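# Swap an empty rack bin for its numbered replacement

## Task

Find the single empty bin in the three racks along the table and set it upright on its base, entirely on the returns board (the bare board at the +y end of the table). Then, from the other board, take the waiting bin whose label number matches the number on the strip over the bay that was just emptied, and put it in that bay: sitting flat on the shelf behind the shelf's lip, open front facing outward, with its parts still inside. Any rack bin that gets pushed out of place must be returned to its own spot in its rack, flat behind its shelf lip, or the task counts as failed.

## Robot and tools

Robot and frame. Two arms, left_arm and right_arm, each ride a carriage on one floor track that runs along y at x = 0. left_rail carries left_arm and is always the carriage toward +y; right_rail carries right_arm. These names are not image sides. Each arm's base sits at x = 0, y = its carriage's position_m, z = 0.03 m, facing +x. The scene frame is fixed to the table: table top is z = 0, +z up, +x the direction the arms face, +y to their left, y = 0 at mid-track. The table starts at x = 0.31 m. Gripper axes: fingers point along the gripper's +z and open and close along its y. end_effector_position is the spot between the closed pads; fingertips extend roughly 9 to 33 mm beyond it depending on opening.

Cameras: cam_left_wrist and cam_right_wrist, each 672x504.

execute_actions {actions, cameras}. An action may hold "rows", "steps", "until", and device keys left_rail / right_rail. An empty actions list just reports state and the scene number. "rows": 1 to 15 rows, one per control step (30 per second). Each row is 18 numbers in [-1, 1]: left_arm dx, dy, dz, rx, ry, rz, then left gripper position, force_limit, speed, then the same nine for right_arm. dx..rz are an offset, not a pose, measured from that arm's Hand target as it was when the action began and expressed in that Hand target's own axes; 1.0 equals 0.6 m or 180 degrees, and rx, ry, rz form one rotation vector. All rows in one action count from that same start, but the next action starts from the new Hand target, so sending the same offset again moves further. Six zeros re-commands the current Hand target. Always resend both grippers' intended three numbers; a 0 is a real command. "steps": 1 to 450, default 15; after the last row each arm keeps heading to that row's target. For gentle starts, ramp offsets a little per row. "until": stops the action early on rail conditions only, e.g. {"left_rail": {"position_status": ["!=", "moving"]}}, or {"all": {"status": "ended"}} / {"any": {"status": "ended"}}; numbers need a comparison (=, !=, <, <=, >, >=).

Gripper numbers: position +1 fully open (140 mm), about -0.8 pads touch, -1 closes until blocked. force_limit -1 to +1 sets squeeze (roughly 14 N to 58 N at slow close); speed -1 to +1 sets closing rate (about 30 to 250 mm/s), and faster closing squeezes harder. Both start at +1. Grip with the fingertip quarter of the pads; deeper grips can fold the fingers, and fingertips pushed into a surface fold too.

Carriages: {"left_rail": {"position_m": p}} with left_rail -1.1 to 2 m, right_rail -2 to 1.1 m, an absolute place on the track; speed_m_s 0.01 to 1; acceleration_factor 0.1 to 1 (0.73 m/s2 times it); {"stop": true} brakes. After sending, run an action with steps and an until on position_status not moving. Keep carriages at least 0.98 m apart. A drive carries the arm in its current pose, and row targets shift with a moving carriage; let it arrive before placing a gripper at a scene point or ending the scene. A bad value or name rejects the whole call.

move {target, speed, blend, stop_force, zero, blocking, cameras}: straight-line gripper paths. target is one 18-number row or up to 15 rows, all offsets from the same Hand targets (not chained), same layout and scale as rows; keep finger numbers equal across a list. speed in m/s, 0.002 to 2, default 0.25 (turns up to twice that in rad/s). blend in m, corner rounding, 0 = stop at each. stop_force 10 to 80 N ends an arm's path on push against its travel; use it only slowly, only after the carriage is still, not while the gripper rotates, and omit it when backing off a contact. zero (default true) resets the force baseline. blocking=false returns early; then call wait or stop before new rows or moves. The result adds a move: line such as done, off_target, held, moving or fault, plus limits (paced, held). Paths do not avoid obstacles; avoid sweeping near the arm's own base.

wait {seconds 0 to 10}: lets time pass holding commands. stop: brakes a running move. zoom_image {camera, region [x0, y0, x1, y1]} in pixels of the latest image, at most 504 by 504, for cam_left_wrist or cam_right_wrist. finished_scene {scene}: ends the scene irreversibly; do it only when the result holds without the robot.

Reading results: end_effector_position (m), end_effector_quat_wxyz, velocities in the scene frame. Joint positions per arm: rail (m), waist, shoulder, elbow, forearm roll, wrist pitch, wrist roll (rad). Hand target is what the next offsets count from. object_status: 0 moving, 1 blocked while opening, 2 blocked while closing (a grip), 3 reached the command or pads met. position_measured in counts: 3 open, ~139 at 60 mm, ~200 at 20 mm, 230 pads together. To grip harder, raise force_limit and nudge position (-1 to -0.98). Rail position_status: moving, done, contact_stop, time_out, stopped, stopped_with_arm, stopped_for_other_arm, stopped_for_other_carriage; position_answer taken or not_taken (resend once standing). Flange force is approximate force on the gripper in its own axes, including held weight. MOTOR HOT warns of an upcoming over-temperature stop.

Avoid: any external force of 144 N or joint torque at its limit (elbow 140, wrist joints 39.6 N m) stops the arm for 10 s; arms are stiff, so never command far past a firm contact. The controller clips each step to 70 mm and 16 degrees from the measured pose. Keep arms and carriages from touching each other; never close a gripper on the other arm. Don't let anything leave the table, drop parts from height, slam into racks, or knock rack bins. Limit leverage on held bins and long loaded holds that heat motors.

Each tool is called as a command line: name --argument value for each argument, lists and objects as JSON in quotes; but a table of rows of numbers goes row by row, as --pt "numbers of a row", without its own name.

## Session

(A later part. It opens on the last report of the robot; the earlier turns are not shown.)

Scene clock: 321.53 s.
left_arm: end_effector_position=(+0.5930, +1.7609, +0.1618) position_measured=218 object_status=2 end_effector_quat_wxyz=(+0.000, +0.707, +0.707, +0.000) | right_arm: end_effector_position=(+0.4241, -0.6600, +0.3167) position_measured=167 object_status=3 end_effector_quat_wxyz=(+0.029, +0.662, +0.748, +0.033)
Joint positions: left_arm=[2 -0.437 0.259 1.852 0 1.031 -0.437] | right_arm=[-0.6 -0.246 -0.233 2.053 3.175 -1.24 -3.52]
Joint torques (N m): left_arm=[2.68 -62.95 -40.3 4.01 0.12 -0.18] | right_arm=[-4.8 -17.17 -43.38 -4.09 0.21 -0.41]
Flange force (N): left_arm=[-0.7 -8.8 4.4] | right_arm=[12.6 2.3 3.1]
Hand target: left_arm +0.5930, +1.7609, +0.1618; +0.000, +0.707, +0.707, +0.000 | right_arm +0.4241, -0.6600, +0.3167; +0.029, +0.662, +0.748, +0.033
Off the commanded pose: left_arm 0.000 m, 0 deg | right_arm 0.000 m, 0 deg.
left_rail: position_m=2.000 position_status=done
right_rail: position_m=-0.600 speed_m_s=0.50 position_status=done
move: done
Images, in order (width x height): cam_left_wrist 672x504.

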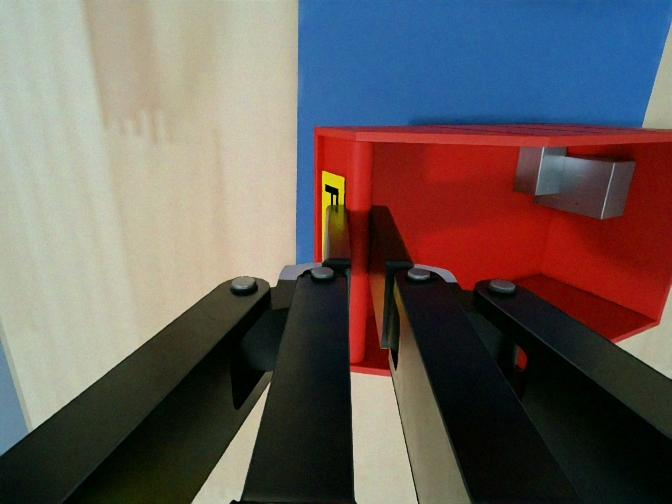

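execute_actions --actions '[{"rows":[[0,0,0,0,0,0,-1,1,-0.9,0,0,0,0,0,0,-0.3,0,-0.5]],"steps":30}]' --cameras '[]'

move --target '[0,-0.17,-0.2,0,0,0,-1,1,-0.9,0,0,0,0,0,0,-0.3,0,-0.5]' --speed 0.12 --cameras '["cam_left_wrist"]'

execute_actions --actions '[{"left_rail":{"position_m":0.78,"acceleration_factor":0.3,"speed_m_s":0.4},"steps":400,"until":{"all":{"status":"ended"}}}]' --cameras '["cam_left_wrist"]'

Scene clock: 333.80 s.
left_arm: end_effector_position=(+0.5930, +1.7609, +0.1618) position_measured=219 object_status=2 end_effector_quat_wxyz=(+0.000, +0.707, +0.707, +0.000) | right_arm: end_effector_position=(+0.4241, -0.6600, +0.3167) position_measured=167 object_status=3 end_effector_quat_wxyz=(+0.029, +0.662, +0.748, +0.033)
Joint positions: left_arm=[2 -0.437 0.259 1.852 0 1.031 -0.437] | right_arm=[-0.6 -0.246 -0.233 2.053 3.175 -1.24 -3.52]
Joint torques (N m): left_arm=[2.9 -63.22 -40.16 4 0.14 -0.14] | right_arm=[-4.26 -17.13 -43.5 -4.04 0.29 -0.4]
Flange force (N): left_arm=[-1.4 -8.2 4.3] | right_arm=[12.0 1.6 2.3]
Hand target: left_arm +0.5930, +1.7609, +0.1618; +0.000, +0.707, +0.707, +0.000 | right_arm +0.4241, -0.6600, +0.3167; +0.029, +0.662, +0.748, +0.033
Off the commanded pose: left_arm 0.000 m, 0 deg | right_arm 0.000 m, 0 deg.
left_rail: position_m=2.000 position_status=done
right_rail: position_m=-0.600 speed_m_s=0.50 position_status=done
No camera images: "cameras" was empty.

Scene clock: 335.47 s.
left_arm: end_effector_position=(+0.4910, +1.7609, +0.2818) position_measured=219 object_status=2 end_effector_quat_wxyz=(+0.000, +0.707, +0.707, +0.000) | right_arm: end_effector_position=(+0.4241, -0.6600, +0.3167) position_measured=167 object_status=3 end_effector_quat_wxyz=(+0.029, +0.662, +0.748, +0.033)
Joint positions: left_arm=[2 -0.516 0.03 1.884 0 1.228 -0.516] | right_arm=[-0.6 -0.246 -0.233 2.053 3.175 -1.24 -3.52]
Joint torques (N m): left_arm=[2.58 -42.17 -43.89 4.45 0.17 -0.12] | right_arm=[-4.59 -17.05 -43.18 -4.11 0.21 -0.41]
Flange force (N): left_arm=[-0.6 -9.0 5.2] | right_arm=[12.0 2.2 2.2]
Hand target: left_arm +0.4910, +1.7609, +0.2818; +0.000, +0.707, +0.707, +0.000 | right_arm +0.4241, -0.6600, +0.3167; +0.029, +0.662, +0.748, +0.033
Off the commanded pose: left_arm 0.000 m, 0 deg | right_arm 0.000 m, 0 deg.
left_rail: position_m=2.000 position_status=done
right_rail: position_m=-0.600 speed_m_s=0.50 position_status=done
move: done
Images, in order (width x height): cam_left_wrist 672x504.

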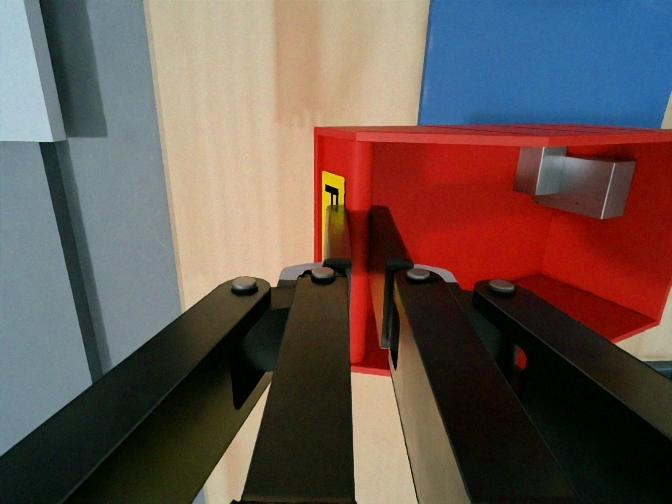

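Scene clock: 340.57 s.
left_arm: end_effector_position=(+0.4910, +0.5412, +0.2818) position_measured=219 object_status=2 end_effector_quat_wxyz=(+0.000, +0.707, +0.707, +0.000) | right_arm: end_effector_position=(+0.4241, -0.6600, +0.3167) position_measured=167 object_status=3 end_effector_quat_wxyz=(+0.029, +0.662, +0.748, +0.033)
Joint positions: left_arm=[0.78 -0.516 0.03 1.884 0 1.228 -0.516] | right_arm=[-0.6 -0.246 -0.233 2.053 3.175 -1.24 -3.52]
Joint torques (N m): left_arm=[2.8 -42.44 -43.9 4.43 0.14 -0.17] | right_arm=[-4.6 -16.63 -43.54 -4 0.25 -0.38]
Flange force (N): left_arm=[-1.2 -9.1 5.7] | right_arm=[12.5 0.9 2.4]
Hand target: left_arm +0.4910, +0.5412, +0.2818; +0.000, +0.707, +0.707, +0.000 | right_arm +0.4241, -0.6600, +0.3167; +0.029, +0.662, +0.748, +0.033
Tool commands: left_gripper/position=-1.0 left_gripper/force_limit=+1.0 left_gripper/speed=-0.9 right_gripper/position=-0.3 right_gripper/force_limit=+0.0 right_gripper/speed=-0.5
Off the commanded pose: left_arm 0.000 m, 0 deg | right_arm 0.000 m, 0 deg.
left_rail: position_m=0.780 speed_m_s=0.40 position_status=done
right_rail: position_m=-0.600 speed_m_s=0.50 position_status=done
Images, in order (width x height): cam_left_wrist 672x504.

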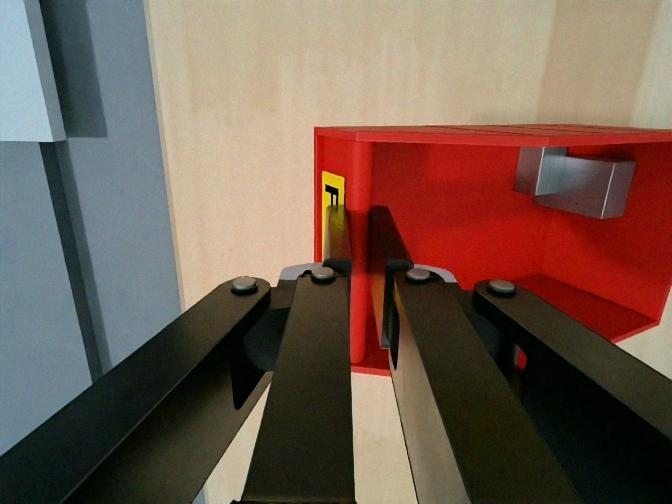

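move --pt "0 0.15 0.25 0 0 0 -1 1 -0.9 0 0 0 0 0 0 -0.3 0 -0.5" --pt "0 0.15 0.378 0 0 0 -1 1 -0.9 0 0 0 0 0 0 -0.3 0 -0.5" --speed '[0.12,0.03]' --cameras '["cam_left_wrist"]'

execute_actions --actions '[{"rows":[[0,0,0,0,0,0,-0.3,0,-0.7,0,0,0,0,0,0,-0.3,0,-0.5]],"steps":60}]' --cameras '["cam_left_wrist"]'

move --target '[0,0,-0.35,0,0,0,-0.3,0,-0.7,0,0,0,0,0,0,-0.3,0,-0.5]' --cameras '[]'

execute_actions --actions '[{"left_rail":{"position_m":1.16},"steps":400,"until":{"all":{"status":"ended"}}}]' --cameras '["cam_left_wrist"]'

Scene clock: 354.47 s.
left_arm: end_effector_position=(+0.5811, +0.5412, +0.0551) position_measured=219 object_status=2 end_effector_quat_wxyz=(+0.000, +0.707, +0.707, +0.000) | right_arm: end_effector_position=(+0.4241, -0.6600, +0.3167) position_measured=167 object_status=3 end_effector_quat_wxyz=(+0.029, +0.662, +0.748, +0.033)
Joint positions: left_arm=[0.78 -0.445 0.353 1.957 0 0.831 -0.445] | right_arm=[-0.6 -0.246 -0.233 2.053 3.175 -1.24 -3.52]
Joint torques (N m): left_arm=[4.72 -36.68 -19.21 4.34 -1.77 -0.15] | right_arm=[-4.67 -17.1 -43.37 -4.17 0.12 -0.42]
Flange force (N): left_arm=[-1.1 -16.6 -46.5] | right_arm=[12.5 2.2 2.8]
Hand target: left_arm +0.5810, +0.5412, +0.0550; +0.000, +0.707, +0.707, +0.000 | right_arm +0.4241, -0.6600, +0.3167; +0.029, +0.662, +0.748, +0.033
Off the commanded pose: left_arm 0.000 m, 0 deg | right_arm 0.000 m, 0 deg.
left_rail: position_m=0.780 speed_m_s=0.40 position_status=done
right_rail: position_m=-0.600 speed_m_s=0.50 position_status=done
move: done
Images, in order (width x height): cam_left_wrist 672x504.

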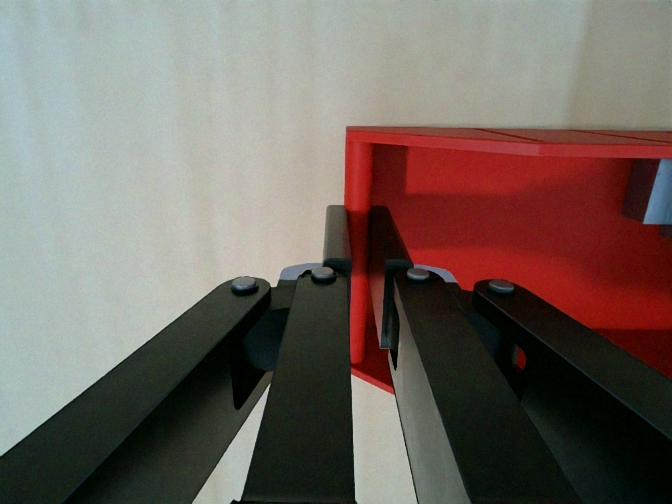

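Scene clock: 356.67 s.
left_arm: end_effector_position=(+0.5810, +0.5412, +0.0550) position_measured=167 object_status=3 end_effector_quat_wxyz=(+0.000, +0.707, +0.707, +0.000) | right_arm: end_effector_position=(+0.4241, -0.6600, +0.3167) position_measured=167 object_status=3 end_effector_quat_wxyz=(+0.029, +0.662, +0.748, +0.033)
Joint positions: left_arm=[0.78 -0.445 0.353 1.957 0 0.831 -0.445] | right_arm=[-0.6 -0.246 -0.233 2.053 3.175 -1.24 -3.52]
Joint torques (N m): left_arm=[2.78 -64.08 -32.74 3.3 0.48 -0.17] | right_arm=[-4.21 -17.35 -43.4 -4.13 0.22 -0.31]
Flange force (N): left_arm=[-1.5 -8.4 -1.5] | right_arm=[10.6 1.8 3.2]
Hand target: left_arm +0.5810, +0.5412, +0.0550; +0.000, +0.707, +0.707, +0.000 | right_arm +0.4241, -0.6600, +0.3167; +0.029, +0.662, +0.748, +0.033
Off the commanded pose: left_arm 0.000 m, 0 deg | right_arm 0.000 m, 0 deg.
left_rail: position_m=0.780 speed_m_s=0.40 position_status=done
right_rail: position_m=-0.600 speed_m_s=0.50 position_status=done
Images, in order (width x height): cam_left_wrist 672x504.

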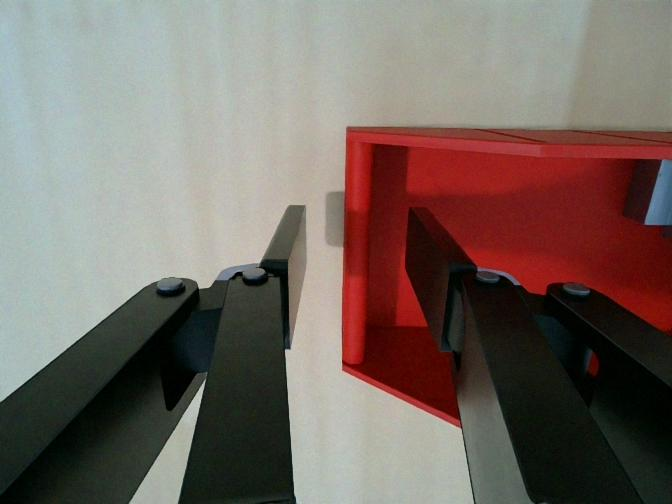

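Scene clock: 357.93 s.
left_arm: end_effector_position=(+0.5810, +0.5412, +0.2650) position_measured=167 object_status=3 end_effector_quat_wxyz=(+0.000, +0.707, +0.707, +0.000) | right_arm: end_effector_position=(+0.4241, -0.6600, +0.3167) position_measured=167 object_status=3 end_effector_quat_wxyz=(+0.029, +0.662, +0.748, +0.033)
Joint positions: left_arm=[0.78 -0.445 0.168 1.761 0 1.212 -0.445] | right_arm=[-0.6 -0.246 -0.233 2.053 3.175 -1.24 -3.52]
Joint torques (N m): left_arm=[2.48 -54.22 -41.55 4.23 0.49 -0.1] | right_arm=[-4.76 -17.78 -43.31 -4.09 0.17 -0.32]
Flange force (N): left_arm=[-0.6 -8.9 1.9] | right_arm=[12.1 3.4 2.9]
Hand target: left_arm +0.5810, +0.5412, +0.2650; +0.000, +0.707, +0.707, +0.000 | right_arm +0.4241, -0.6600, +0.3167; +0.029, +0.662, +0.748, +0.033
Off the commanded pose: left_arm 0.000 m, 0 deg | right_arm 0.000 m, 0 deg.
left_rail: position_m=0.780 speed_m_s=0.40 position_status=done
right_rail: position_m=-0.600 speed_m_s=0.50 position_status=done
move: done
No camera images: "cameras" was empty.

Scene clock: 360.80 s.
left_arm: end_effector_position=(+0.5810, +0.9212, +0.2650) position_measured=167 object_status=3 end_effector_quat_wxyz=(+0.000, +0.707, +0.707, +0.000) | right_arm: end_effector_position=(+0.4241, -0.6600, +0.3167) position_measured=167 object_status=3 end_effector_quat_wxyz=(+0.029, +0.662, +0.748, +0.033)
Joint positions: left_arm=[1.16 -0.445 0.168 1.761 0 1.212 -0.445] | right_arm=[-0.6 -0.246 -0.233 2.053 3.175 -1.24 -3.52]
Joint torques (N m): left_arm=[2.38 -53.92 -41.2 4.21 0.49 -0.12] | right_arm=[-4.66 -17.02 -43.45 -4.03 0.13 -0.42]
Flange force (N): left_arm=[-0.6 -8.5 1.0] | right_arm=[12.6 1.9 2.8]
Hand target: left_arm +0.5810, +0.9212, +0.2650; +0.000, +0.707, +0.707, +0.000 | right_arm +0.4241, -0.6600, +0.3167; +0.029, +0.662, +0.748, +0.033
Tool commands: left_gripper/position=-0.3 left_gripper/force_limit=+0.0 left_gripper/speed=-0.7 right_gripper/position=-0.3 right_gripper/force_limit=+0.0 right_gripper/speed=-0.5
Off the commanded pose: left_arm 0.000 m, 0 deg | right_arm 0.000 m, 0 deg.
left_rail: position_m=1.160 speed_m_s=0.40 position_status=done
right_rail: position_m=-0.600 speed_m_s=0.50 position_status=done
Images, in order (width x height): cam_left_wrist 672x504.

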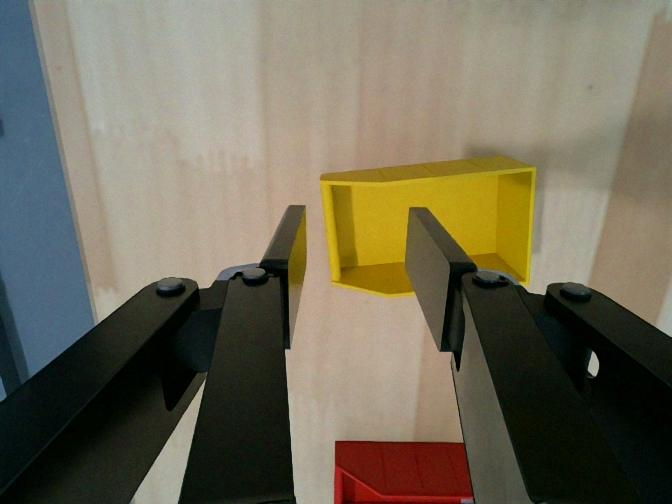

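move --pt "-0.098 -0.022 0.2 0 0 -0.039 -0.32 1 0 0 0 0 0 0 0 -0.3 0 -0.5" --pt "-0.098 -0.022 0.346 0 0 -0.039 -0.32 1 0 0 0 0 0 0 0 -0.3 0 -0.5" --speed '[0.25,0.1]' --cameras '[]'

execute_actions --actions '[{"rows":[[0,0,0,0,0,0,-1,-1,-0.9,0,0,0,0,0,0,-0.3,0,-0.5]],"steps":90},{"rows":[[0,0,0,0,0,0,-0.98,0.5,-0.9,0,0,0,0,0,0,-0.3,0,-0.5]],"steps":30}]' --cameras '["cam_left_wrist"]'

move --pt "0 0 -0.1 0 0 0 -0.98 0.5 -0.9 0 0 0 0 0 0 -0.3 0 -0.5" --pt "0 -0.14 -0.35 0 0 0 -0.98 0.5 -0.9 0 0 0 0 0 0 -0.3 0 -0.5" --speed 0.08 --cameras '["cam_left_wrist"]'

Scene clock: 376.17 s.
left_arm: end_effector_position=(+0.5678, +0.8624, +0.0574) position_measured=169 object_status=3 end_effector_quat_wxyz=(+0.000, +0.662, +0.749, +0.000) | right_arm: end_effector_position=(+0.4241, -0.6600, +0.3167) position_measured=167 object_status=3 end_effector_quat_wxyz=(+0.029, +0.662, +0.748, +0.033)
Joint positions: left_arm=[1.16 -0.537 0.367 1.931 0 0.844 -0.659] | right_arm=[-0.6 -0.246 -0.233 2.053 3.175 -1.24 -3.52]
Joint torques (N m): left_arm=[2.57 -65.58 -33.33 3.37 0.44 -0.15] | right_arm=[-4.31 -17.48 -43.34 -4.12 0.19 -0.36]
Flange force (N): left_arm=[1.2 -9.1 -1.6] | right_arm=[11.7 2.4 2.8]
Hand target: left_arm +0.5678, +0.8624, +0.0574; +0.000, +0.662, +0.749, +0.000 | right_arm +0.4241, -0.6600, +0.3167; +0.029, +0.662, +0.748, +0.033
Off the commanded pose: left_arm 0.000 m, 0 deg | right_arm 0.000 m, 0 deg.
left_rail: position_m=1.160 speed_m_s=0.40 position_status=done
right_rail: position_m=-0.600 speed_m_s=0.50 position_status=done
move: done
No camera images: "cameras" was empty.

Scene clock: 380.37 s.
left_arm: end_effector_position=(+0.5678, +0.8624, +0.0574) position_measured=218 object_status=2 end_effector_quat_wxyz=(+0.000, +0.662, +0.749, +0.000) | right_arm: end_effector_position=(+0.4241, -0.6600, +0.3167) position_measured=167 object_status=3 end_effector_quat_wxyz=(+0.029, +0.662, +0.748, +0.033)
Joint positions: left_arm=[1.16 -0.537 0.367 1.931 0 0.844 -0.659] | right_arm=[-0.6 -0.246 -0.233 2.053 3.175 -1.24 -3.52]
Joint torques (N m): left_arm=[4.41 -53.96 -26.63 3.93 -0.22 -0.17] | right_arm=[-4.85 -16.96 -43.23 -4.11 0.21 -0.4]
Flange force (N): left_arm=[0.2 -11.3 -20.6] | right_arm=[12.8 2.4 2.4]
Flange force at the end of the 1st action (N): left_arm=[1.0 -8.6 -10.7] | right_arm=[12.4 2.9 2.5]
Hand target: left_arm +0.5678, +0.8624, +0.0574; +0.000, +0.662, +0.749, +0.000 | right_arm +0.4241, -0.6600, +0.3167; +0.029, +0.662, +0.748, +0.033
Off the commanded pose: left_arm 0.000 m, 0 deg | right_arm 0.000 m, 0 deg.
left_rail: position_m=1.160 speed_m_s=0.40 position_status=done
right_rail: position_m=-0.600 speed_m_s=0.50 position_status=done
Images, in order (width x height): cam_left_wrist 672x504.

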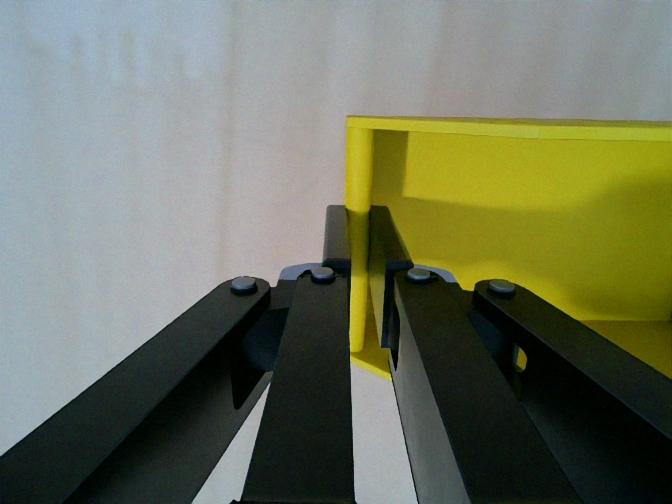

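Scene clock: 383.77 s.
left_arm: end_effector_position=(+0.4845, +0.8521, +0.2674) position_measured=218 object_status=2 end_effector_quat_wxyz=(+0.000, +0.662, +0.749, +0.000) | right_arm: end_effector_position=(+0.4241, -0.6600, +0.3167) position_measured=167 object_status=3 end_effector_quat_wxyz=(+0.029, +0.662, +0.748, +0.033)
Joint positions: left_arm=[1.16 -0.626 0.083 1.855 0 1.204 -0.749] | right_arm=[-0.6 -0.246 -0.233 2.053 3.175 -1.24 -3.52]
Joint torques (N m): left_arm=[2.5 -46.48 -41.8 4.23 0.4 -0.15] | right_arm=[-4.44 -16.99 -43.61 -4.2 0.23 -0.4]
Flange force (N): left_arm=[0.9 -7.6 2.9] | right_arm=[12.1 1.6 2.9]
Hand target: left_arm +0.4845, +0.8521, +0.2674; +0.000, +0.662, +0.749, +0.000 | right_arm +0.4241, -0.6600, +0.3167; +0.029, +0.662, +0.748, +0.033
Off the commanded pose: left_arm 0.000 m, 0 deg | right_arm 0.000 m, 0 deg.
left_rail: position_m=1.160 speed_m_s=0.40 position_status=done
right_rail: position_m=-0.600 speed_m_s=0.50 position_status=done
move: done
Images, in order (width x height): cam_left_wrist 672x504.

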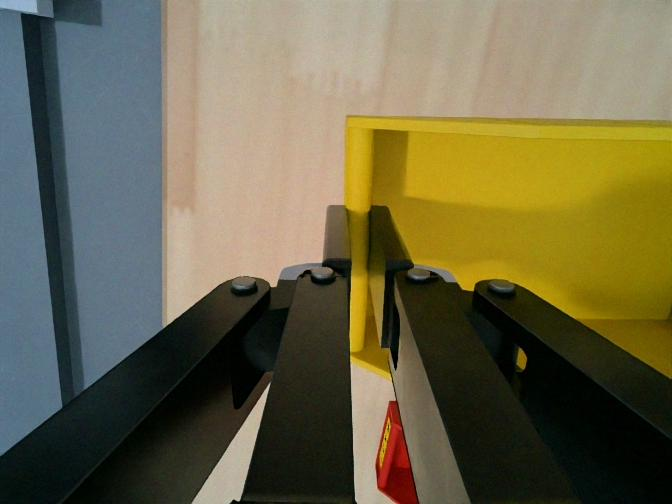

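execute_actions --actions '[{"left_rail":{"position_m":2.0},"steps":400,"until":{"all":{"status":"ended"}}}]' --cameras '[]'

move --pt "0.932 0.1 0 0 0 0 -0.98 0.5 -0.9 0 0 0 0 0 0 -0.3 0 -0.5" --pt "0.932 0.249 0.22 0 0 0 -0.98 0.5 -0.9 0 0 0 0 0 0 -0.3 0 -0.5" --speed 0.2 --cameras '["cam_left_wrist"]'

move --target '[0,0,0.15,0,0,0,-0.98,0.5,-0.9,0,0,0,0,0,0,-0.3,0,-0.5]' --speed 0.03 --stop_force 10 --cameras '["cam_left_wrist"]'

Scene clock: 398.13 s.
left_arm: end_effector_position=(+0.4845, +1.6918, +0.2674) position_measured=218 object_status=2 end_effector_quat_wxyz=(+0.000, +0.662, +0.749, +0.000) | right_arm: end_effector_position=(+0.4241, -0.6600, +0.3167) position_measured=167 object_status=3 end_effector_quat_wxyz=(+0.029, +0.662, +0.748, +0.033)
Joint positions: left_arm=[2 -0.626 0.083 1.855 0 1.204 -0.749] | right_arm=[-0.6 -0.246 -0.233 2.053 3.175 -1.24 -3.52]
Joint torques (N m): left_arm=[2.55 -46.07 -41.9 4.28 0.46 -0.14] | right_arm=[-4.2 -17.38 -43.27 -4.09 0.24 -0.43]
Flange force (N): left_arm=[1.4 -8.4 2.8] | right_arm=[11.2 2.3 2.5]
Hand target: left_arm +0.4845, +1.6918, +0.2674; +0.000, +0.662, +0.749, +0.000 | right_arm +0.4241, -0.6600, +0.3167; +0.029, +0.662, +0.748, +0.033
Tool commands: left_gripper/position=-0.98 left_gripper/force_limit=+0.5 left_gripper/speed=-0.9 right_gripper/position=-0.3 right_gripper/force_limit=+0.0 right_gripper/speed=-0.5
Off the commanded pose: left_arm 0.000 m, 0 deg | right_arm 0.000 m, 0 deg.
left_rail: position_m=2.000 speed_m_s=0.40 position_status=done
right_rail: position_m=-0.600 speed_m_s=0.50 position_status=done
No camera images: "cameras" was empty.

Scene clock: 402.40 s.
left_arm: end_effector_position=(+0.5644, +2.2651, +0.1355) position_measured=218 object_status=2 end_effector_quat_wxyz=(+0.000, +0.662, +0.749, +0.000) | right_arm: end_effector_position=(+0.4241, -0.6600, +0.3167) position_measured=167 object_status=3 end_effector_quat_wxyz=(+0.029, +0.662, +0.748, +0.033)
Joint positions: left_arm=[2 0.384 0.261 1.905 0 0.975 0.262] | right_arm=[-0.6 -0.246 -0.233 2.053 3.175 -1.24 -3.52]
Joint torques (N m): left_arm=[2.76 -59.43 -37.49 3.66 0.38 -0.12] | right_arm=[-4.5 -17.22 -43.12 -4.22 0.24 -0.46]
Flange force (N): left_arm=[-7.0 -6.9 0.9] | right_arm=[12.2 2.7 2.2]
Hand target: left_arm +0.5644, +2.2651, +0.1354; +0.000, +0.662, +0.749, +0.000 | right_arm +0.4241, -0.6600, +0.3167; +0.029, +0.662, +0.748, +0.033
Off the commanded pose: left_arm 0.000 m, 0 deg | right_arm 0.000 m, 0 deg.
left_rail: position_m=2.000 speed_m_s=0.40 position_status=done
right_rail: position_m=-0.600 speed_m_s=0.50 position_status=done
move: done
Images, in order (width x height): cam_left_wrist 672x504.

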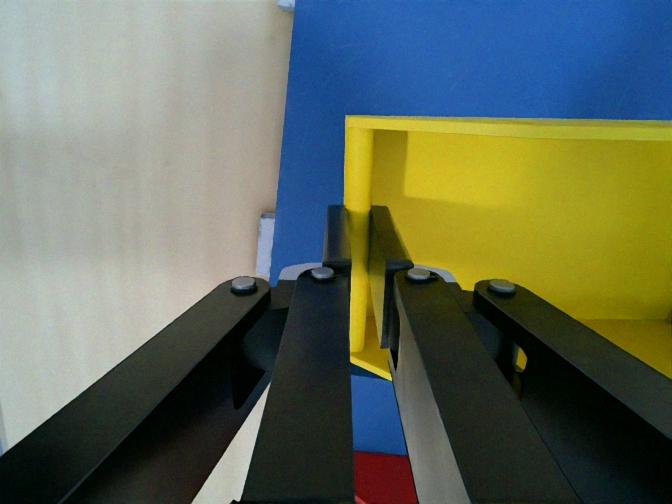

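Scene clock: 405.03 s.
left_arm: end_effector_position=(+0.5644, +2.2651, +0.0747) position_measured=218 object_status=2 end_effector_quat_wxyz=(+0.000, +0.663, +0.749, +0.000) | right_arm: end_effector_position=(+0.4241, -0.6600, +0.3167) position_measured=167 object_status=3 end_effector_quat_wxyz=(+0.029, +0.662, +0.748, +0.033)
Joint positions: left_arm=[2 0.384 0.324 1.953 0 0.864 0.262] | right_arm=[-0.6 -0.246 -0.233 2.053 3.175 -1.24 -3.52]
Joint torques (N m): left_arm=[1.46 -51.41 -27.53 3.07 -0.46 -0.17] | right_arm=[-4.14 -16.88 -43.07 -4.09 0.24 -0.32]
Flange force (N): left_arm=[-5.0 -8.0 -19.5] | right_arm=[10.9 1.8 1.8]
Hand target: left_arm +0.5644, +2.2651, +0.0747; +0.000, +0.662, +0.749, +0.000 (not the last commanded pose) | right_arm +0.4241, -0.6600, +0.3167; +0.029, +0.662, +0.748, +0.033
Off the commanded pose: left_arm 0.029 m, 0 deg | right_arm 0.000 m, 0 deg.
left_rail: position_m=2.000 speed_m_s=0.40 position_status=done
right_rail: position_m=-0.600 speed_m_s=0.50 position_status=done
move: contact (left_arm)
Images, in order (width x height): cam_left_wrist 672x504.

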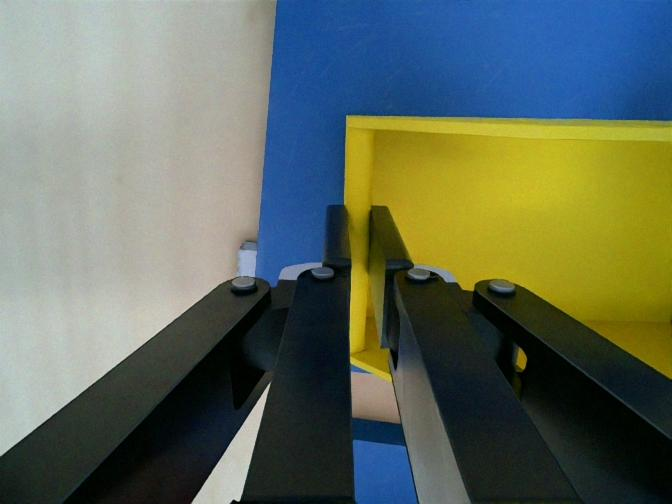

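move --pt "0 0 -0.025 0 0 0 -0.98 0.5 -0.9 0 0 0 0 0 0 -0.3 0 -0.5" --pt "0.04 0 -0.025 0 0 0 -0.98 0.5 -0.9 0 0 0 0 0 0 -0.3 0 -0.5" --pt "0.04 0 0.001 0 0 0 -0.98 0.5 -0.9 0 0 0 0 0 0 -0.3 0 -0.5" --speed 0.05 --cameras '["cam_left_wrist"]'

execute_actions --actions '[{"rows":[[0,0,0,0,0,0,-0.3,0,-0.7,0,0,0,0,0,0,-0.3,0,-0.5]],"steps":60}]' --cameras '[]'

move --target '[0,0,-0.4,0,0,0,-0.3,0,-0.7,0,0,0,0,0,0,-0.3,0,-0.5]' --cameras '["cam_left_wrist"]'

execute_actions --actions '[{"right_rail":{"position_m":0.59},"steps":400,"until":{"all":{"status":"ended"}}}]' --cameras '["cam_right_wrist"]'

Scene clock: 417.53 s.
left_arm: end_effector_position=(+0.5615, +2.2890, +0.0743) position_measured=218 object_status=2 end_effector_quat_wxyz=(+0.000, +0.662, +0.749, +0.000) | right_arm: end_effector_position=(+0.4241, -0.6600, +0.3167) position_measured=167 object_status=3 end_effector_quat_wxyz=(+0.029, +0.662, +0.748, +0.033)
Joint positions: left_arm=[2 0.421 0.335 1.938 0 0.868 0.298] | right_arm=[-0.6 -0.246 -0.233 2.053 3.175 -1.24 -3.52]
Joint torques (N m): left_arm=[1.36 -41.25 -26.73 2.98 -4.18 -0.17] | right_arm=[-4.75 -17.37 -43.28 -4.08 0.27 -0.44]
Flange force (N): left_arm=[-8.8 -18.1 -39.5] | right_arm=[12.2 2.6 2.6]
Hand target: left_arm +0.5615, +2.2889, +0.0741; +0.000, +0.662, +0.749, +0.000 | right_arm +0.4241, -0.6600, +0.3167; +0.029, +0.662, +0.748, +0.033
Off the commanded pose: left_arm 0.000 m, 0 deg | right_arm 0.000 m, 0 deg.
left_rail: position_m=2.000 speed_m_s=0.40 position_status=done
right_rail: position_m=-0.600 speed_m_s=0.50 position_status=done
move: done
Images, in order (width x height): cam_left_wrist 672x504.

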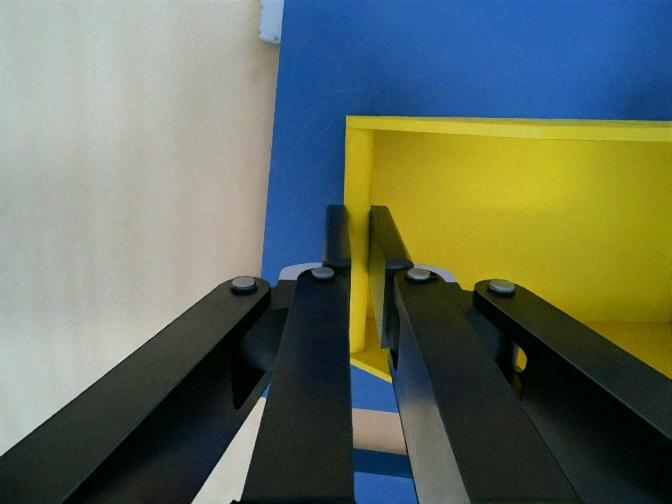

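Scene clock: 419.73 s.
left_arm: end_effector_position=(+0.5615, +2.2889, +0.0741) position_measured=167 object_status=3 end_effector_quat_wxyz=(+0.000, +0.662, +0.749, +0.000) | right_arm: end_effector_position=(+0.4241, -0.6600, +0.3167) position_measured=167 object_status=3 end_effector_quat_wxyz=(+0.029, +0.662, +0.748, +0.033)
Joint positions: left_arm=[2 0.421 0.335 1.938 0 0.868 0.298] | right_arm=[-0.6 -0.246 -0.233 2.053 3.175 -1.24 -3.52]
Joint torques (N m): left_arm=[2.36 -63.51 -33.82 3.39 0.43 -0.13] | right_arm=[-4.75 -17.05 -43.24 -4.1 0.22 -0.42]
Flange force (N): left_arm=[-6.0 -5.6 -1.4] | right_arm=[12.9 2.4 2.3]
Hand target: left_arm +0.5615, +2.2889, +0.0741; +0.000, +0.662, +0.749, +0.000 | right_arm +0.4241, -0.6600, +0.3167; +0.029, +0.662, +0.748, +0.033
Off the commanded pose: left_arm 0.000 m, 0 deg | right_arm 0.000 m, 0 deg.
left_rail: position_m=2.000 speed_m_s=0.40 position_status=done
right_rail: position_m=-0.600 speed_m_s=0.50 position_status=done
No camera images: "cameras" was empty.

Scene clock: 421.10 s.
left_arm: end_effector_position=(+0.5615, +2.2889, +0.3141) position_measured=167 object_status=3 end_effector_quat_wxyz=(+0.000, +0.662, +0.749, +0.000) | right_arm: end_effector_position=(+0.4241, -0.6600, +0.3167) position_measured=167 object_status=3 end_effector_quat_wxyz=(+0.029, +0.662, +0.748, +0.033)
Joint positions: left_arm=[2 0.421 0.149 1.692 0 1.301 0.299] | right_arm=[-0.6 -0.246 -0.233 2.053 3.175 -1.24 -3.52]
Joint torques (N m): left_arm=[2.7 -53.24 -41.91 4.34 0.45 -0.17] | right_arm=[-4.25 -17.53 -43.38 -4.04 0.13 -0.44]
Flange force (N): left_arm=[-6.6 -5.0 1.5] | right_arm=[11.0 2.5 3.3]
Hand target: left_arm +0.5615, +2.2889, +0.3141; +0.000, +0.662, +0.749, +0.000 | right_arm +0.4241, -0.6600, +0.3167; +0.029, +0.662, +0.748, +0.033
Off the commanded pose: left_arm 0.000 m, 0 deg | right_arm 0.000 m, 0 deg.
left_rail: position_m=2.000 speed_m_s=0.40 position_status=done
right_rail: position_m=-0.600 speed_m_s=0.50 position_status=done
move: done
Images, in order (width x height): cam_left_wrist 672x504.

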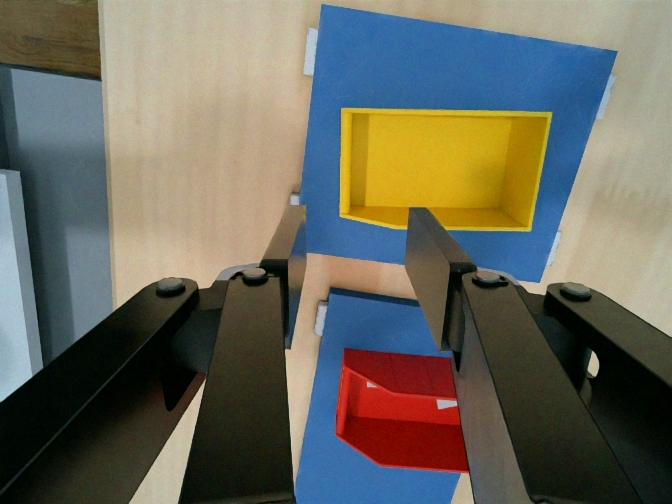

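Scene clock: 425.40 s.
left_arm: end_effector_position=(+0.5615, +2.2889, +0.3141) position_measured=167 object_status=3 end_effector_quat_wxyz=(+0.000, +0.662, +0.749, +0.000) | right_arm: end_effector_position=(+0.4241, +0.5300, +0.3167) position_measured=167 object_status=3 end_effector_quat_wxyz=(+0.029, +0.662, +0.748, +0.033)
Joint positions: left_arm=[2 0.421 0.149 1.692 0 1.301 0.298] | right_arm=[0.59 -0.246 -0.233 2.053 3.175 -1.24 -3.52]
Joint torques (N m): left_arm=[2.31 -53.04 -42.42 4.29 0.44 -0.14] | right_arm=[-4.65 -17.38 -43.3 -4.12 0.23 -0.32]
Flange force (N): left_arm=[-6.2 -6.3 1.4] | right_arm=[12.1 2.6 2.6]
Hand target: left_arm +0.5615, +2.2889, +0.3141; +0.000, +0.662, +0.749, +0.000 | right_arm +0.4241, +0.5300, +0.3167; +0.029, +0.662, +0.748, +0.033
Tool commands: left_gripper/position=-0.3 left_gripper/force_limit=+0.0 left_gripper/speed=-0.7 right_gripper/position=-0.3 right_gripper/force_limit=+0.0 right_gripper/speed=-0.5
Off the commanded pose: left_arm 0.000 m, 0 deg | right_arm 0.000 m, 0 deg.
left_rail: position_m=2.000 speed_m_s=0.40 position_status=done
right_rail: position_m=0.590 speed_m_s=0.50 position_status=done
Images, in order (width x height): cam_right_wrist 672x504.

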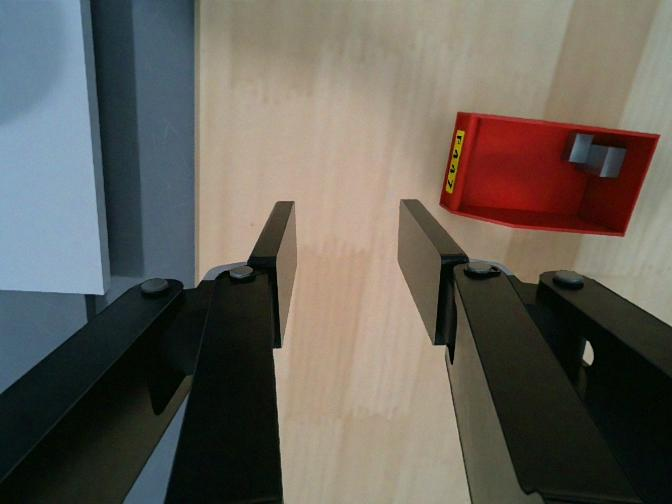

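move --pt "0 0 0 0 0 0 -0.3 0 -0.7 -0.013 0.218 0.25 0 0 0.039 -0.3 0 -0.5" --pt "0 0 0 0 0 0 -0.3 0 -0.7 -0.013 0.218 0.453 0 0 0.039 -0.3 0 -0.5" --speed '[0.25,0.1]' --cameras '["cam_right_wrist"]'

execute_actions --actions '[{"rows":[[0,0,0,0,0,0,-0.3,0,-0.7,0,0,0,0,0,0,-1,0.5,-0.6]],"steps":60},{"rows":[[0,0,0,0,0,0,-0.3,0,-0.7,0,0,0,0,0,0,-0.98,1,0]],"steps":30},{"rows":[[0,0,0,0,0,0,-0.3,0,-0.7,0,0,0,0,0,0,-1,1,1]],"steps":30}]' --cameras '["cam_right_wrist"]'

move --target '[0,0,0,0,0,0,-0.3,0,-0.7,0,0,-0.2,0,0,0,-1,1,1]' --speed 0.05 --cameras '["cam_right_wrist"]'

Scene clock: 443.13 s.
left_arm: end_effector_position=(+0.5615, +2.2889, +0.3141) position_measured=167 object_status=3 end_effector_quat_wxyz=(+0.000, +0.662, +0.749, +0.000) | right_arm: end_effector_position=(+0.5780, +0.5411, +0.0574) position_measured=167 object_status=3 end_effector_quat_wxyz=(+0.027, +0.706, +0.706, +0.035)
Joint positions: left_arm=[2 0.421 0.149 1.692 0 1.301 0.298] | right_arm=[0.59 -0.158 0.251 2.102 3.179 -0.704 -3.327]
Joint torques (N m): left_arm=[2.73 -53.29 -42.33 4.32 0.44 -0.15] | right_arm=[-4.3 -54.47 -32.38 -3.09 0.27 -0.3]
Flange force (N): left_arm=[-6.8 -5.6 1.8] | right_arm=[8.9 -4.6 -2.5]
Hand target: left_arm +0.5615, +2.2889, +0.3141; +0.000, +0.662, +0.749, +0.000 | right_arm +0.5780, +0.5411, +0.0574; +0.027, +0.706, +0.706, +0.035
Off the commanded pose: left_arm 0.000 m, 0 deg | right_arm 0.000 m, 0 deg.
left_rail: position_m=2.000 speed_m_s=0.40 position_status=done
right_rail: position_m=0.590 speed_m_s=0.50 position_status=done
move: done
Images, in order (width x height): cam_right_wrist 672x504.

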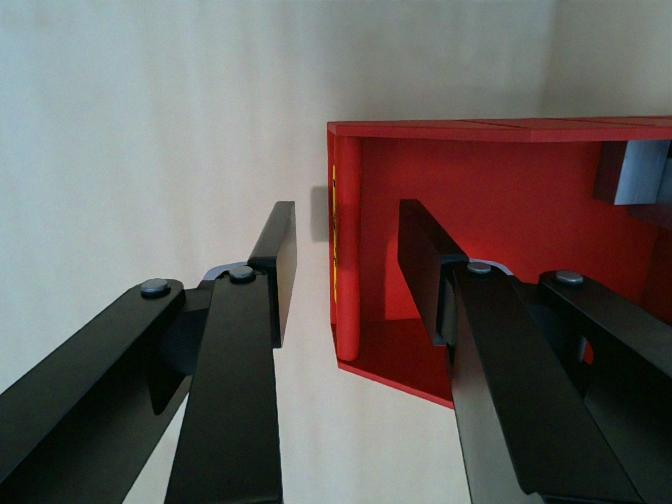

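Scene clock: 447.33 s.
left_arm: end_effector_position=(+0.5615, +2.2889, +0.3141) position_measured=167 object_status=3 end_effector_quat_wxyz=(+0.000, +0.662, +0.749, +0.000) | right_arm: end_effector_position=(+0.5780, +0.5411, +0.0574) position_measured=219 object_status=2 end_effector_quat_wxyz=(+0.027, +0.706, +0.706, +0.035)
Joint positions: left_arm=[2 0.421 0.149 1.692 0 1.301 0.298] | right_arm=[0.59 -0.158 0.252 2.102 3.179 -0.704 -3.327]
Joint torques (N m): left_arm=[2.28 -53.09 -42.44 4.31 0.48 -0.13] | right_arm=[-4.78 -42.71 -26.65 -2.84 1.97 -0.35]
Flange force (N): left_arm=[-5.9 -6.6 1.9] | right_arm=[10.1 -6.8 -25.3]
Flange force at the end of the 1st action (N): left_arm=[-6.7 -5.8 1.8] | right_arm=[9.1 -8.0 -23.5]
Flange force at the end of the 2nd action (N): left_arm=[-6.6 -6.0 1.9] | right_arm=[10.6 -7.3 -25.1]
Hand target: left_arm +0.5615, +2.2889, +0.3141; +0.000, +0.662, +0.749, +0.000 | right_arm +0.5780, +0.5411, +0.0574; +0.027, +0.706, +0.706, +0.035
Off the commanded pose: left_arm 0.000 m, 0 deg | right_arm 0.000 m, 0 deg.
left_rail: position_m=2.000 speed_m_s=0.40 position_status=done
right_rail: position_m=0.590 speed_m_s=0.50 position_status=done
Images, in order (width x height): cam_right_wrist 672x504.

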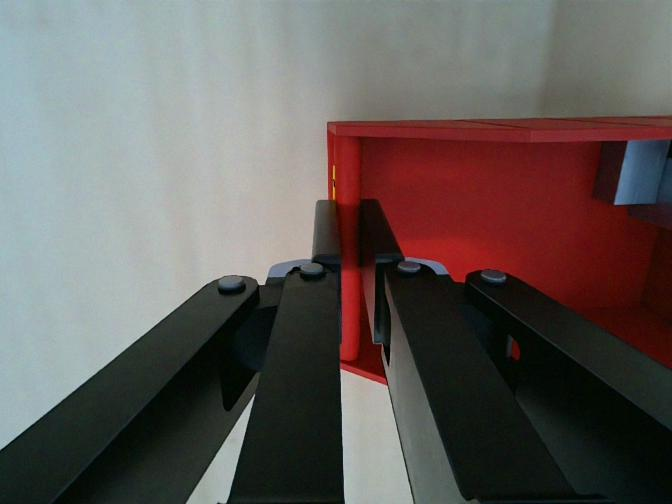

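Scene clock: 450.03 s.
left_arm: end_effector_position=(+0.5615, +2.2889, +0.3141) position_measured=167 object_status=3 end_effector_quat_wxyz=(+0.000, +0.662, +0.749, +0.000) | right_arm: end_effector_position=(+0.5675, +0.5399, +0.1769) position_measured=219 object_status=2 end_effector_quat_wxyz=(+0.027, +0.706, +0.706, +0.035)
Joint positions: left_arm=[2 0.421 0.149 1.692 0 1.301 0.298] | right_arm=[0.59 -0.163 0.102 2.017 3.172 -0.939 -3.322]
Joint torques (N m): left_arm=[2.39 -53.41 -42.22 4.3 0.51 -0.17] | right_arm=[-5.35 -48.1 -40.32 -3.69 0.46 -0.42]
Flange force (N): left_arm=[-6.0 -5.6 1.9] | right_arm=[11.2 -3.3 3.5]
Hand target: left_arm +0.5615, +2.2889, +0.3141; +0.000, +0.662, +0.749, +0.000 | right_arm +0.5675, +0.5399, +0.1769; +0.027, +0.706, +0.706, +0.035
Off the commanded pose: left_arm 0.000 m, 0 deg | right_arm 0.000 m, 0 deg.
left_rail: position_m=2.000 speed_m_s=0.40 position_status=done
right_rail: position_m=0.590 speed_m_s=0.50 position_status=done
move: done
Images, in order (width x height): cam_right_wrist 672x504.

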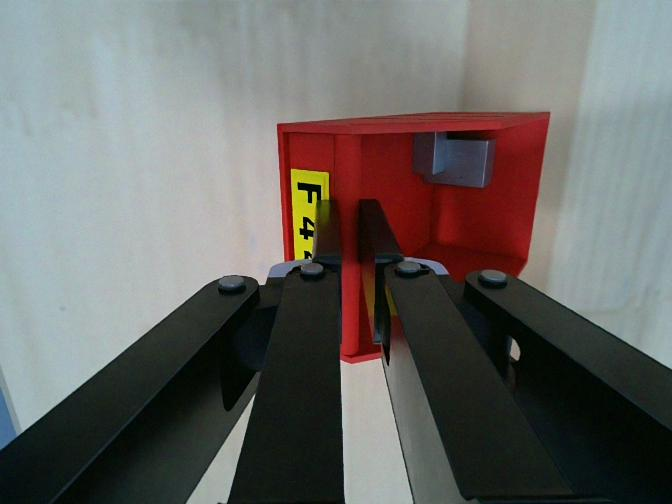

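move --target '[0,0,0,0,0,0,-0.3,0,-0.7,0,-0.15,-0.25,0,0,-0.039,-1,1,1]' --speed 0.12 --cameras '[]'

execute_actions --actions '[{"right_rail":{"position_m":-1.98,"acceleration_factor":0.3},"steps":450,"until":{"all":{"status":"ended"}}}]' --cameras '["cam_right_wrist"]'

Scene clock: 473.07 s.
left_arm: end_effector_position=(+0.5615, +2.2889, +0.3141) position_measured=167 object_status=3 end_effector_quat_wxyz=(+0.000, +0.662, +0.749, +0.000) | right_arm: end_effector_position=(+0.4648, +0.5382, +0.3185) position_measured=235 object_status=3 end_effector_quat_wxyz=(+0.029, +0.662, +0.748, +0.033)
Joint positions: left_arm=[2 0.421 0.149 1.692 0 1.301 0.298] | right_arm=[0.59 -0.205 -0.165 1.997 3.171 -1.227 -3.478]
Joint torques (N m): left_arm=[2.47 -53.44 -42.36 4.32 0.46 -0.15] | right_arm=[-4.75 -23.77 -43.23 -4.29 0.12 -0.42]
Flange force (N): left_arm=[-6.0 -5.9 2.1] | right_arm=[11.2 1.0 2.5]
Hand target: left_arm +0.5615, +2.2889, +0.3141; +0.000, +0.662, +0.749, +0.000 | right_arm +0.4648, +0.5383, +0.3185; +0.029, +0.662, +0.748, +0.033
Off the commanded pose: left_arm 0.000 m, 0 deg | right_arm 0.000 m, 0 deg.
left_rail: position_m=2.000 speed_m_s=0.40 position_status=done
right_rail: position_m=0.590 speed_m_s=0.50 position_status=done
move: done
No camera images: "cameras" was empty.

Scene clock: 480.70 s.
left_arm: end_effector_position=(+0.5615, +2.2889, +0.3141) position_measured=167 object_status=3 end_effector_quat_wxyz=(+0.000, +0.662, +0.749, +0.000) | right_arm: end_effector_position=(+0.4648, -2.0317, +0.3185) position_measured=235 object_status=3 end_effector_quat_wxyz=(+0.029, +0.662, +0.748, +0.033)
Joint positions: left_arm=[2 0.421 0.149 1.692 0 1.301 0.298] | right_arm=[-1.98 -0.205 -0.165 1.997 3.172 -1.227 -3.478]
Joint torques (N m): left_arm=[2.52 -53.44 -42.44 4.35 0.45 -0.11] | right_arm=[-4.43 -24.45 -43.32 -4.07 0.26 -0.34]
Flange force (N): left_arm=[-6.3 -5.7 1.9] | right_arm=[11.0 1.7 2.4]
Hand target: left_arm +0.5615, +2.2889, +0.3141; +0.000, +0.662, +0.749, +0.000 | right_arm +0.4648, -2.0317, +0.3185; +0.029, +0.662, +0.748, +0.033
Tool commands: left_gripper/position=-0.3 left_gripper/force_limit=+0.0 left_gripper/speed=-0.7 right_gripper/position=-1.0 right_gripper/force_limit=+1.0 right_gripper/speed=+1.0
Off the commanded pose: left_arm 0.000 m, 0 deg | right_arm 0.000 m, 0 deg.
left_rail: position_m=2.000 speed_m_s=0.40 position_status=done
right_rail: position_m=-1.980 speed_m_s=0.50 position_status=done
Images, in order (width x height): cam_right_wrist 672x504.

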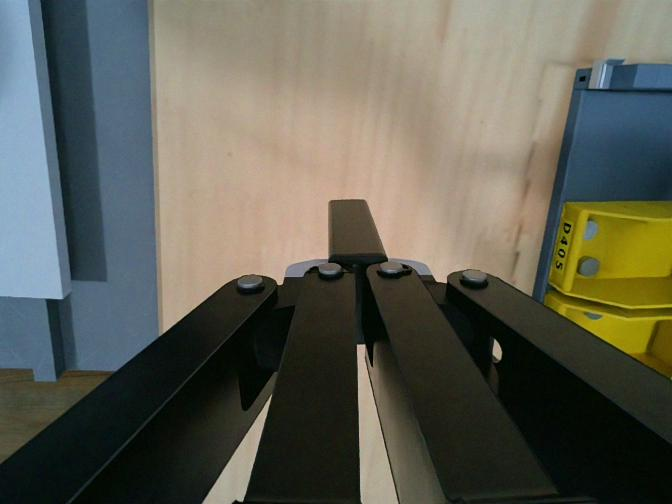

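execute_actions --actions '[{"rows":[[0,0,0,0,0,0,-0.3,0,-0.7,0,0,0,0,0,0,-0.31,0,0]],"steps":30},{"right_rail":{"position_m":0.59,"acceleration_factor":0.6},"steps":450,"until":{"all":{"status":"ended"}}}]' --cameras '["cam_right_wrist"]'

Scene clock: 491.50 s.
left_arm: end_effector_position=(+0.5615, +2.2889, +0.3141) position_measured=167 object_status=3 end_effector_quat_wxyz=(+0.000, +0.662, +0.749, +0.000) | right_arm: end_effector_position=(+0.4648, +0.5382, +0.3185) position_measured=168 object_status=3 end_effector_quat_wxyz=(+0.029, +0.662, +0.748, +0.033)
Joint positions: left_arm=[2 0.421 0.149 1.692 0 1.301 0.298] | right_arm=[0.59 -0.205 -0.165 1.997 3.172 -1.227 -3.478]
Joint torques (N m): left_arm=[2.66 -53.36 -42.46 4.34 0.45 -0.11] | right_arm=[-4.54 -23.75 -43.15 -4.18 0.16 -0.43]
Flange force (N): left_arm=[-6.6 -6.0 2.2] | right_arm=[11.1 1.0 2.2]
Flange force at the end of the 1st action (N): left_arm=[-6.7 -6.2 2.0] | right_arm=[11.7 0.8 1.9]
Hand target: left_arm +0.5615, +2.2889, +0.3141; +0.000, +0.662, +0.749, +0.000 | right_arm +0.4648, +0.5382, +0.3185; +0.029, +0.662, +0.748, +0.033
Off the commanded pose: left_arm 0.000 m, 0 deg | right_arm 0.000 m, 0 deg.
left_rail: position_m=2.000 speed_m_s=0.40 position_status=done
right_rail: position_m=0.590 speed_m_s=0.50 position_status=done
Images, in order (width x height): cam_right_wrist 672x504.

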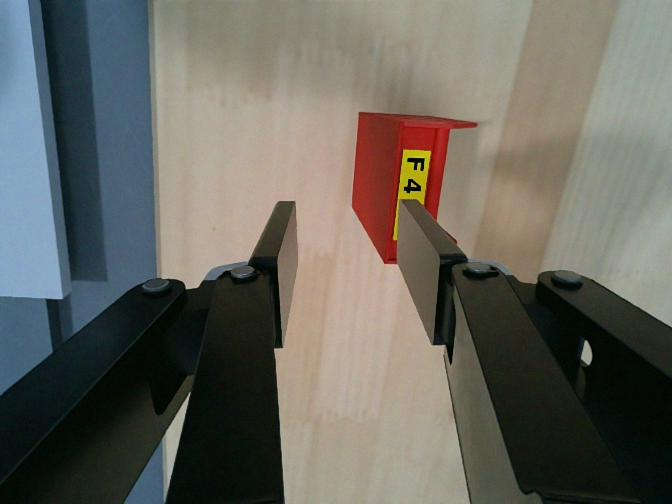

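move --target '[0,0,0,0,0,0,-0.3,0,-0.7,0,0,-0.12,0.028,0,0,0.9,0,0]' --cameras '[]'

move --target '[0,0,0,0,0,0,-0.3,0,-0.7,0,0.13,0,0,0,0.539,0.9,0,0]' --cameras '["cam_right_wrist"]'

Scene clock: 516.90 s.
left_arm: end_effector_position=(+0.5615, +2.2889, +0.3141) position_measured=167 object_status=3 end_effector_quat_wxyz=(+0.000, +0.662, +0.749, +0.000) | right_arm: end_effector_position=(+0.4586, +0.5375, +0.3902) position_measured=16 object_status=0 end_effector_quat_wxyz=(+0.000, +0.662, +0.749, +0.000)
Joint positions: left_arm=[2 0.421 0.149 1.692 0 1.301 0.298] | right_arm=[0.59 -0.189 -0.152 1.853 3.142 -1.441 -3.453]
Joint torques (N m): left_arm=[2.16 -53.47 -42.42 4.3 0.43 -0.13] | right_arm=[-4.93 -25.94 -43.82 -4.33 0.02 -0.39]
Flange force (N): left_arm=[-5.8 -5.8 1.9] | right_arm=[11.2 1.1 2.1]
Hand target: left_arm +0.5615, +2.2889, +0.3141; +0.000, +0.662, +0.749, +0.000 | right_arm +0.4586, +0.5375, +0.3902; +0.000, +0.662, +0.749, +0.000
Off the commanded pose: left_arm 0.000 m, 0 deg | right_arm 0.000 m, 0 deg.
left_rail: position_m=2.000 speed_m_s=0.40 position_status=done
right_rail: position_m=0.590 speed_m_s=0.50 position_status=done
move: done
No camera images: "cameras" was empty.

Scene clock: 520.73 s.
left_arm: end_effector_position=(+0.5615, +2.2889, +0.3141) position_measured=167 object_status=3 end_effector_quat_wxyz=(+0.000, +0.662, +0.749, +0.000) | right_arm: end_effector_position=(+0.5360, +0.5470, +0.3902) position_measured=16 object_status=3 end_effector_quat_wxyz=(+0.000, +1.000, +0.000, +0.000)
Joint positions: left_arm=[2 0.421 0.149 1.692 0 1.301 0.298] | right_arm=[0.59 -0.144 -0.027 1.74 3.142 -1.428 -1.715]
Joint torques (N m): left_arm=[2.88 -52.96 -42.32 4.31 0.44 -0.13] | right_arm=[-4.77 -38.2 -44.12 -4.41 -0.05 -0.33]
Flange force (N): left_arm=[-7.2 -6.1 1.9] | right_arm=[-3.2 -9.0 2.4]
Hand target: left_arm +0.5615, +2.2889, +0.3141; +0.000, +0.662, +0.749, +0.000 | right_arm +0.5360, +0.5470, +0.3902; +0.000, +1.000, +0.000, +0.000
Off the commanded pose: left_arm 0.000 m, 0 deg | right_arm 0.000 m, 0 deg.
left_rail: position_m=2.000 speed_m_s=0.40 position_status=done
right_rail: position_m=0.590 speed_m_s=0.50 position_status=done
move: done
Images, in order (width x height): cam_right_wrist 672x504.

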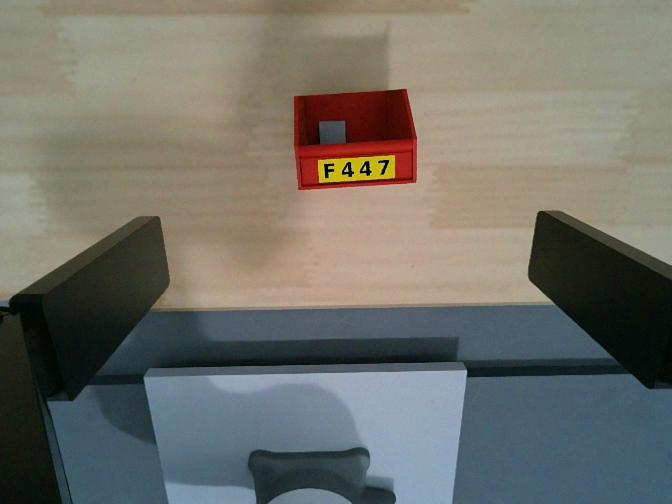

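move --pt "0 0 0 0 0 0 -0.3 0 -0.7 0.037 0.033 0.2 0 0 -0.019 0.9 0 0" --pt "0 0 0 0 0 0 -0.3 0 -0.7 0.037 0.033 0.38 0 0 -0.019 0.9 0 0" --speed '[0.25,0.08]' --cameras '["cam_right_wrist"]'

Scene clock: 531.07 s.
left_arm: end_effector_position=(+0.5615, +2.2889, +0.3141) position_measured=167 object_status=3 end_effector_quat_wxyz=(+0.000, +0.662, +0.749, +0.000) | right_arm: end_effector_position=(+0.5581, +0.5272, +0.1622) position_measured=16 object_status=3 end_effector_quat_wxyz=(+0.000, +1.000, +0.030, +0.000)
Joint positions: left_arm=[2 0.421 0.149 1.692 0 1.301 0.298] | right_arm=[0.59 -0.173 0.145 1.995 3.142 -1.002 -1.804]
Joint torques (N m): left_arm=[2.67 -53.4 -42.34 4.37 0.48 -0.12] | right_arm=[-5.11 -49.77 -37.6 -3.67 0.08 -0.39]
Flange force (N): left_arm=[-6.6 -5.6 2.1] | right_arm=[-2.4 -9.9 -0.5]
Hand target: left_arm +0.5615, +2.2889, +0.3141; +0.000, +0.662, +0.749, +0.000 | right_arm +0.5581, +0.5272, +0.1622; +0.000, +1.000, +0.030, +0.000
Off the commanded pose: left_arm 0.000 m, 0 deg | right_arm 0.000 m, 0 deg.
left_rail: position_m=2.000 speed_m_s=0.40 position_status=done
right_rail: position_m=0.590 speed_m_s=0.50 position_status=done
move: done
Images, in order (width x height): cam_right_wrist 672x504.

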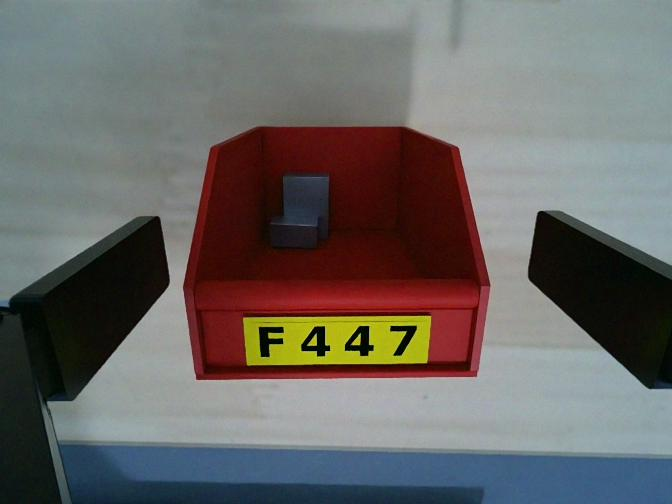

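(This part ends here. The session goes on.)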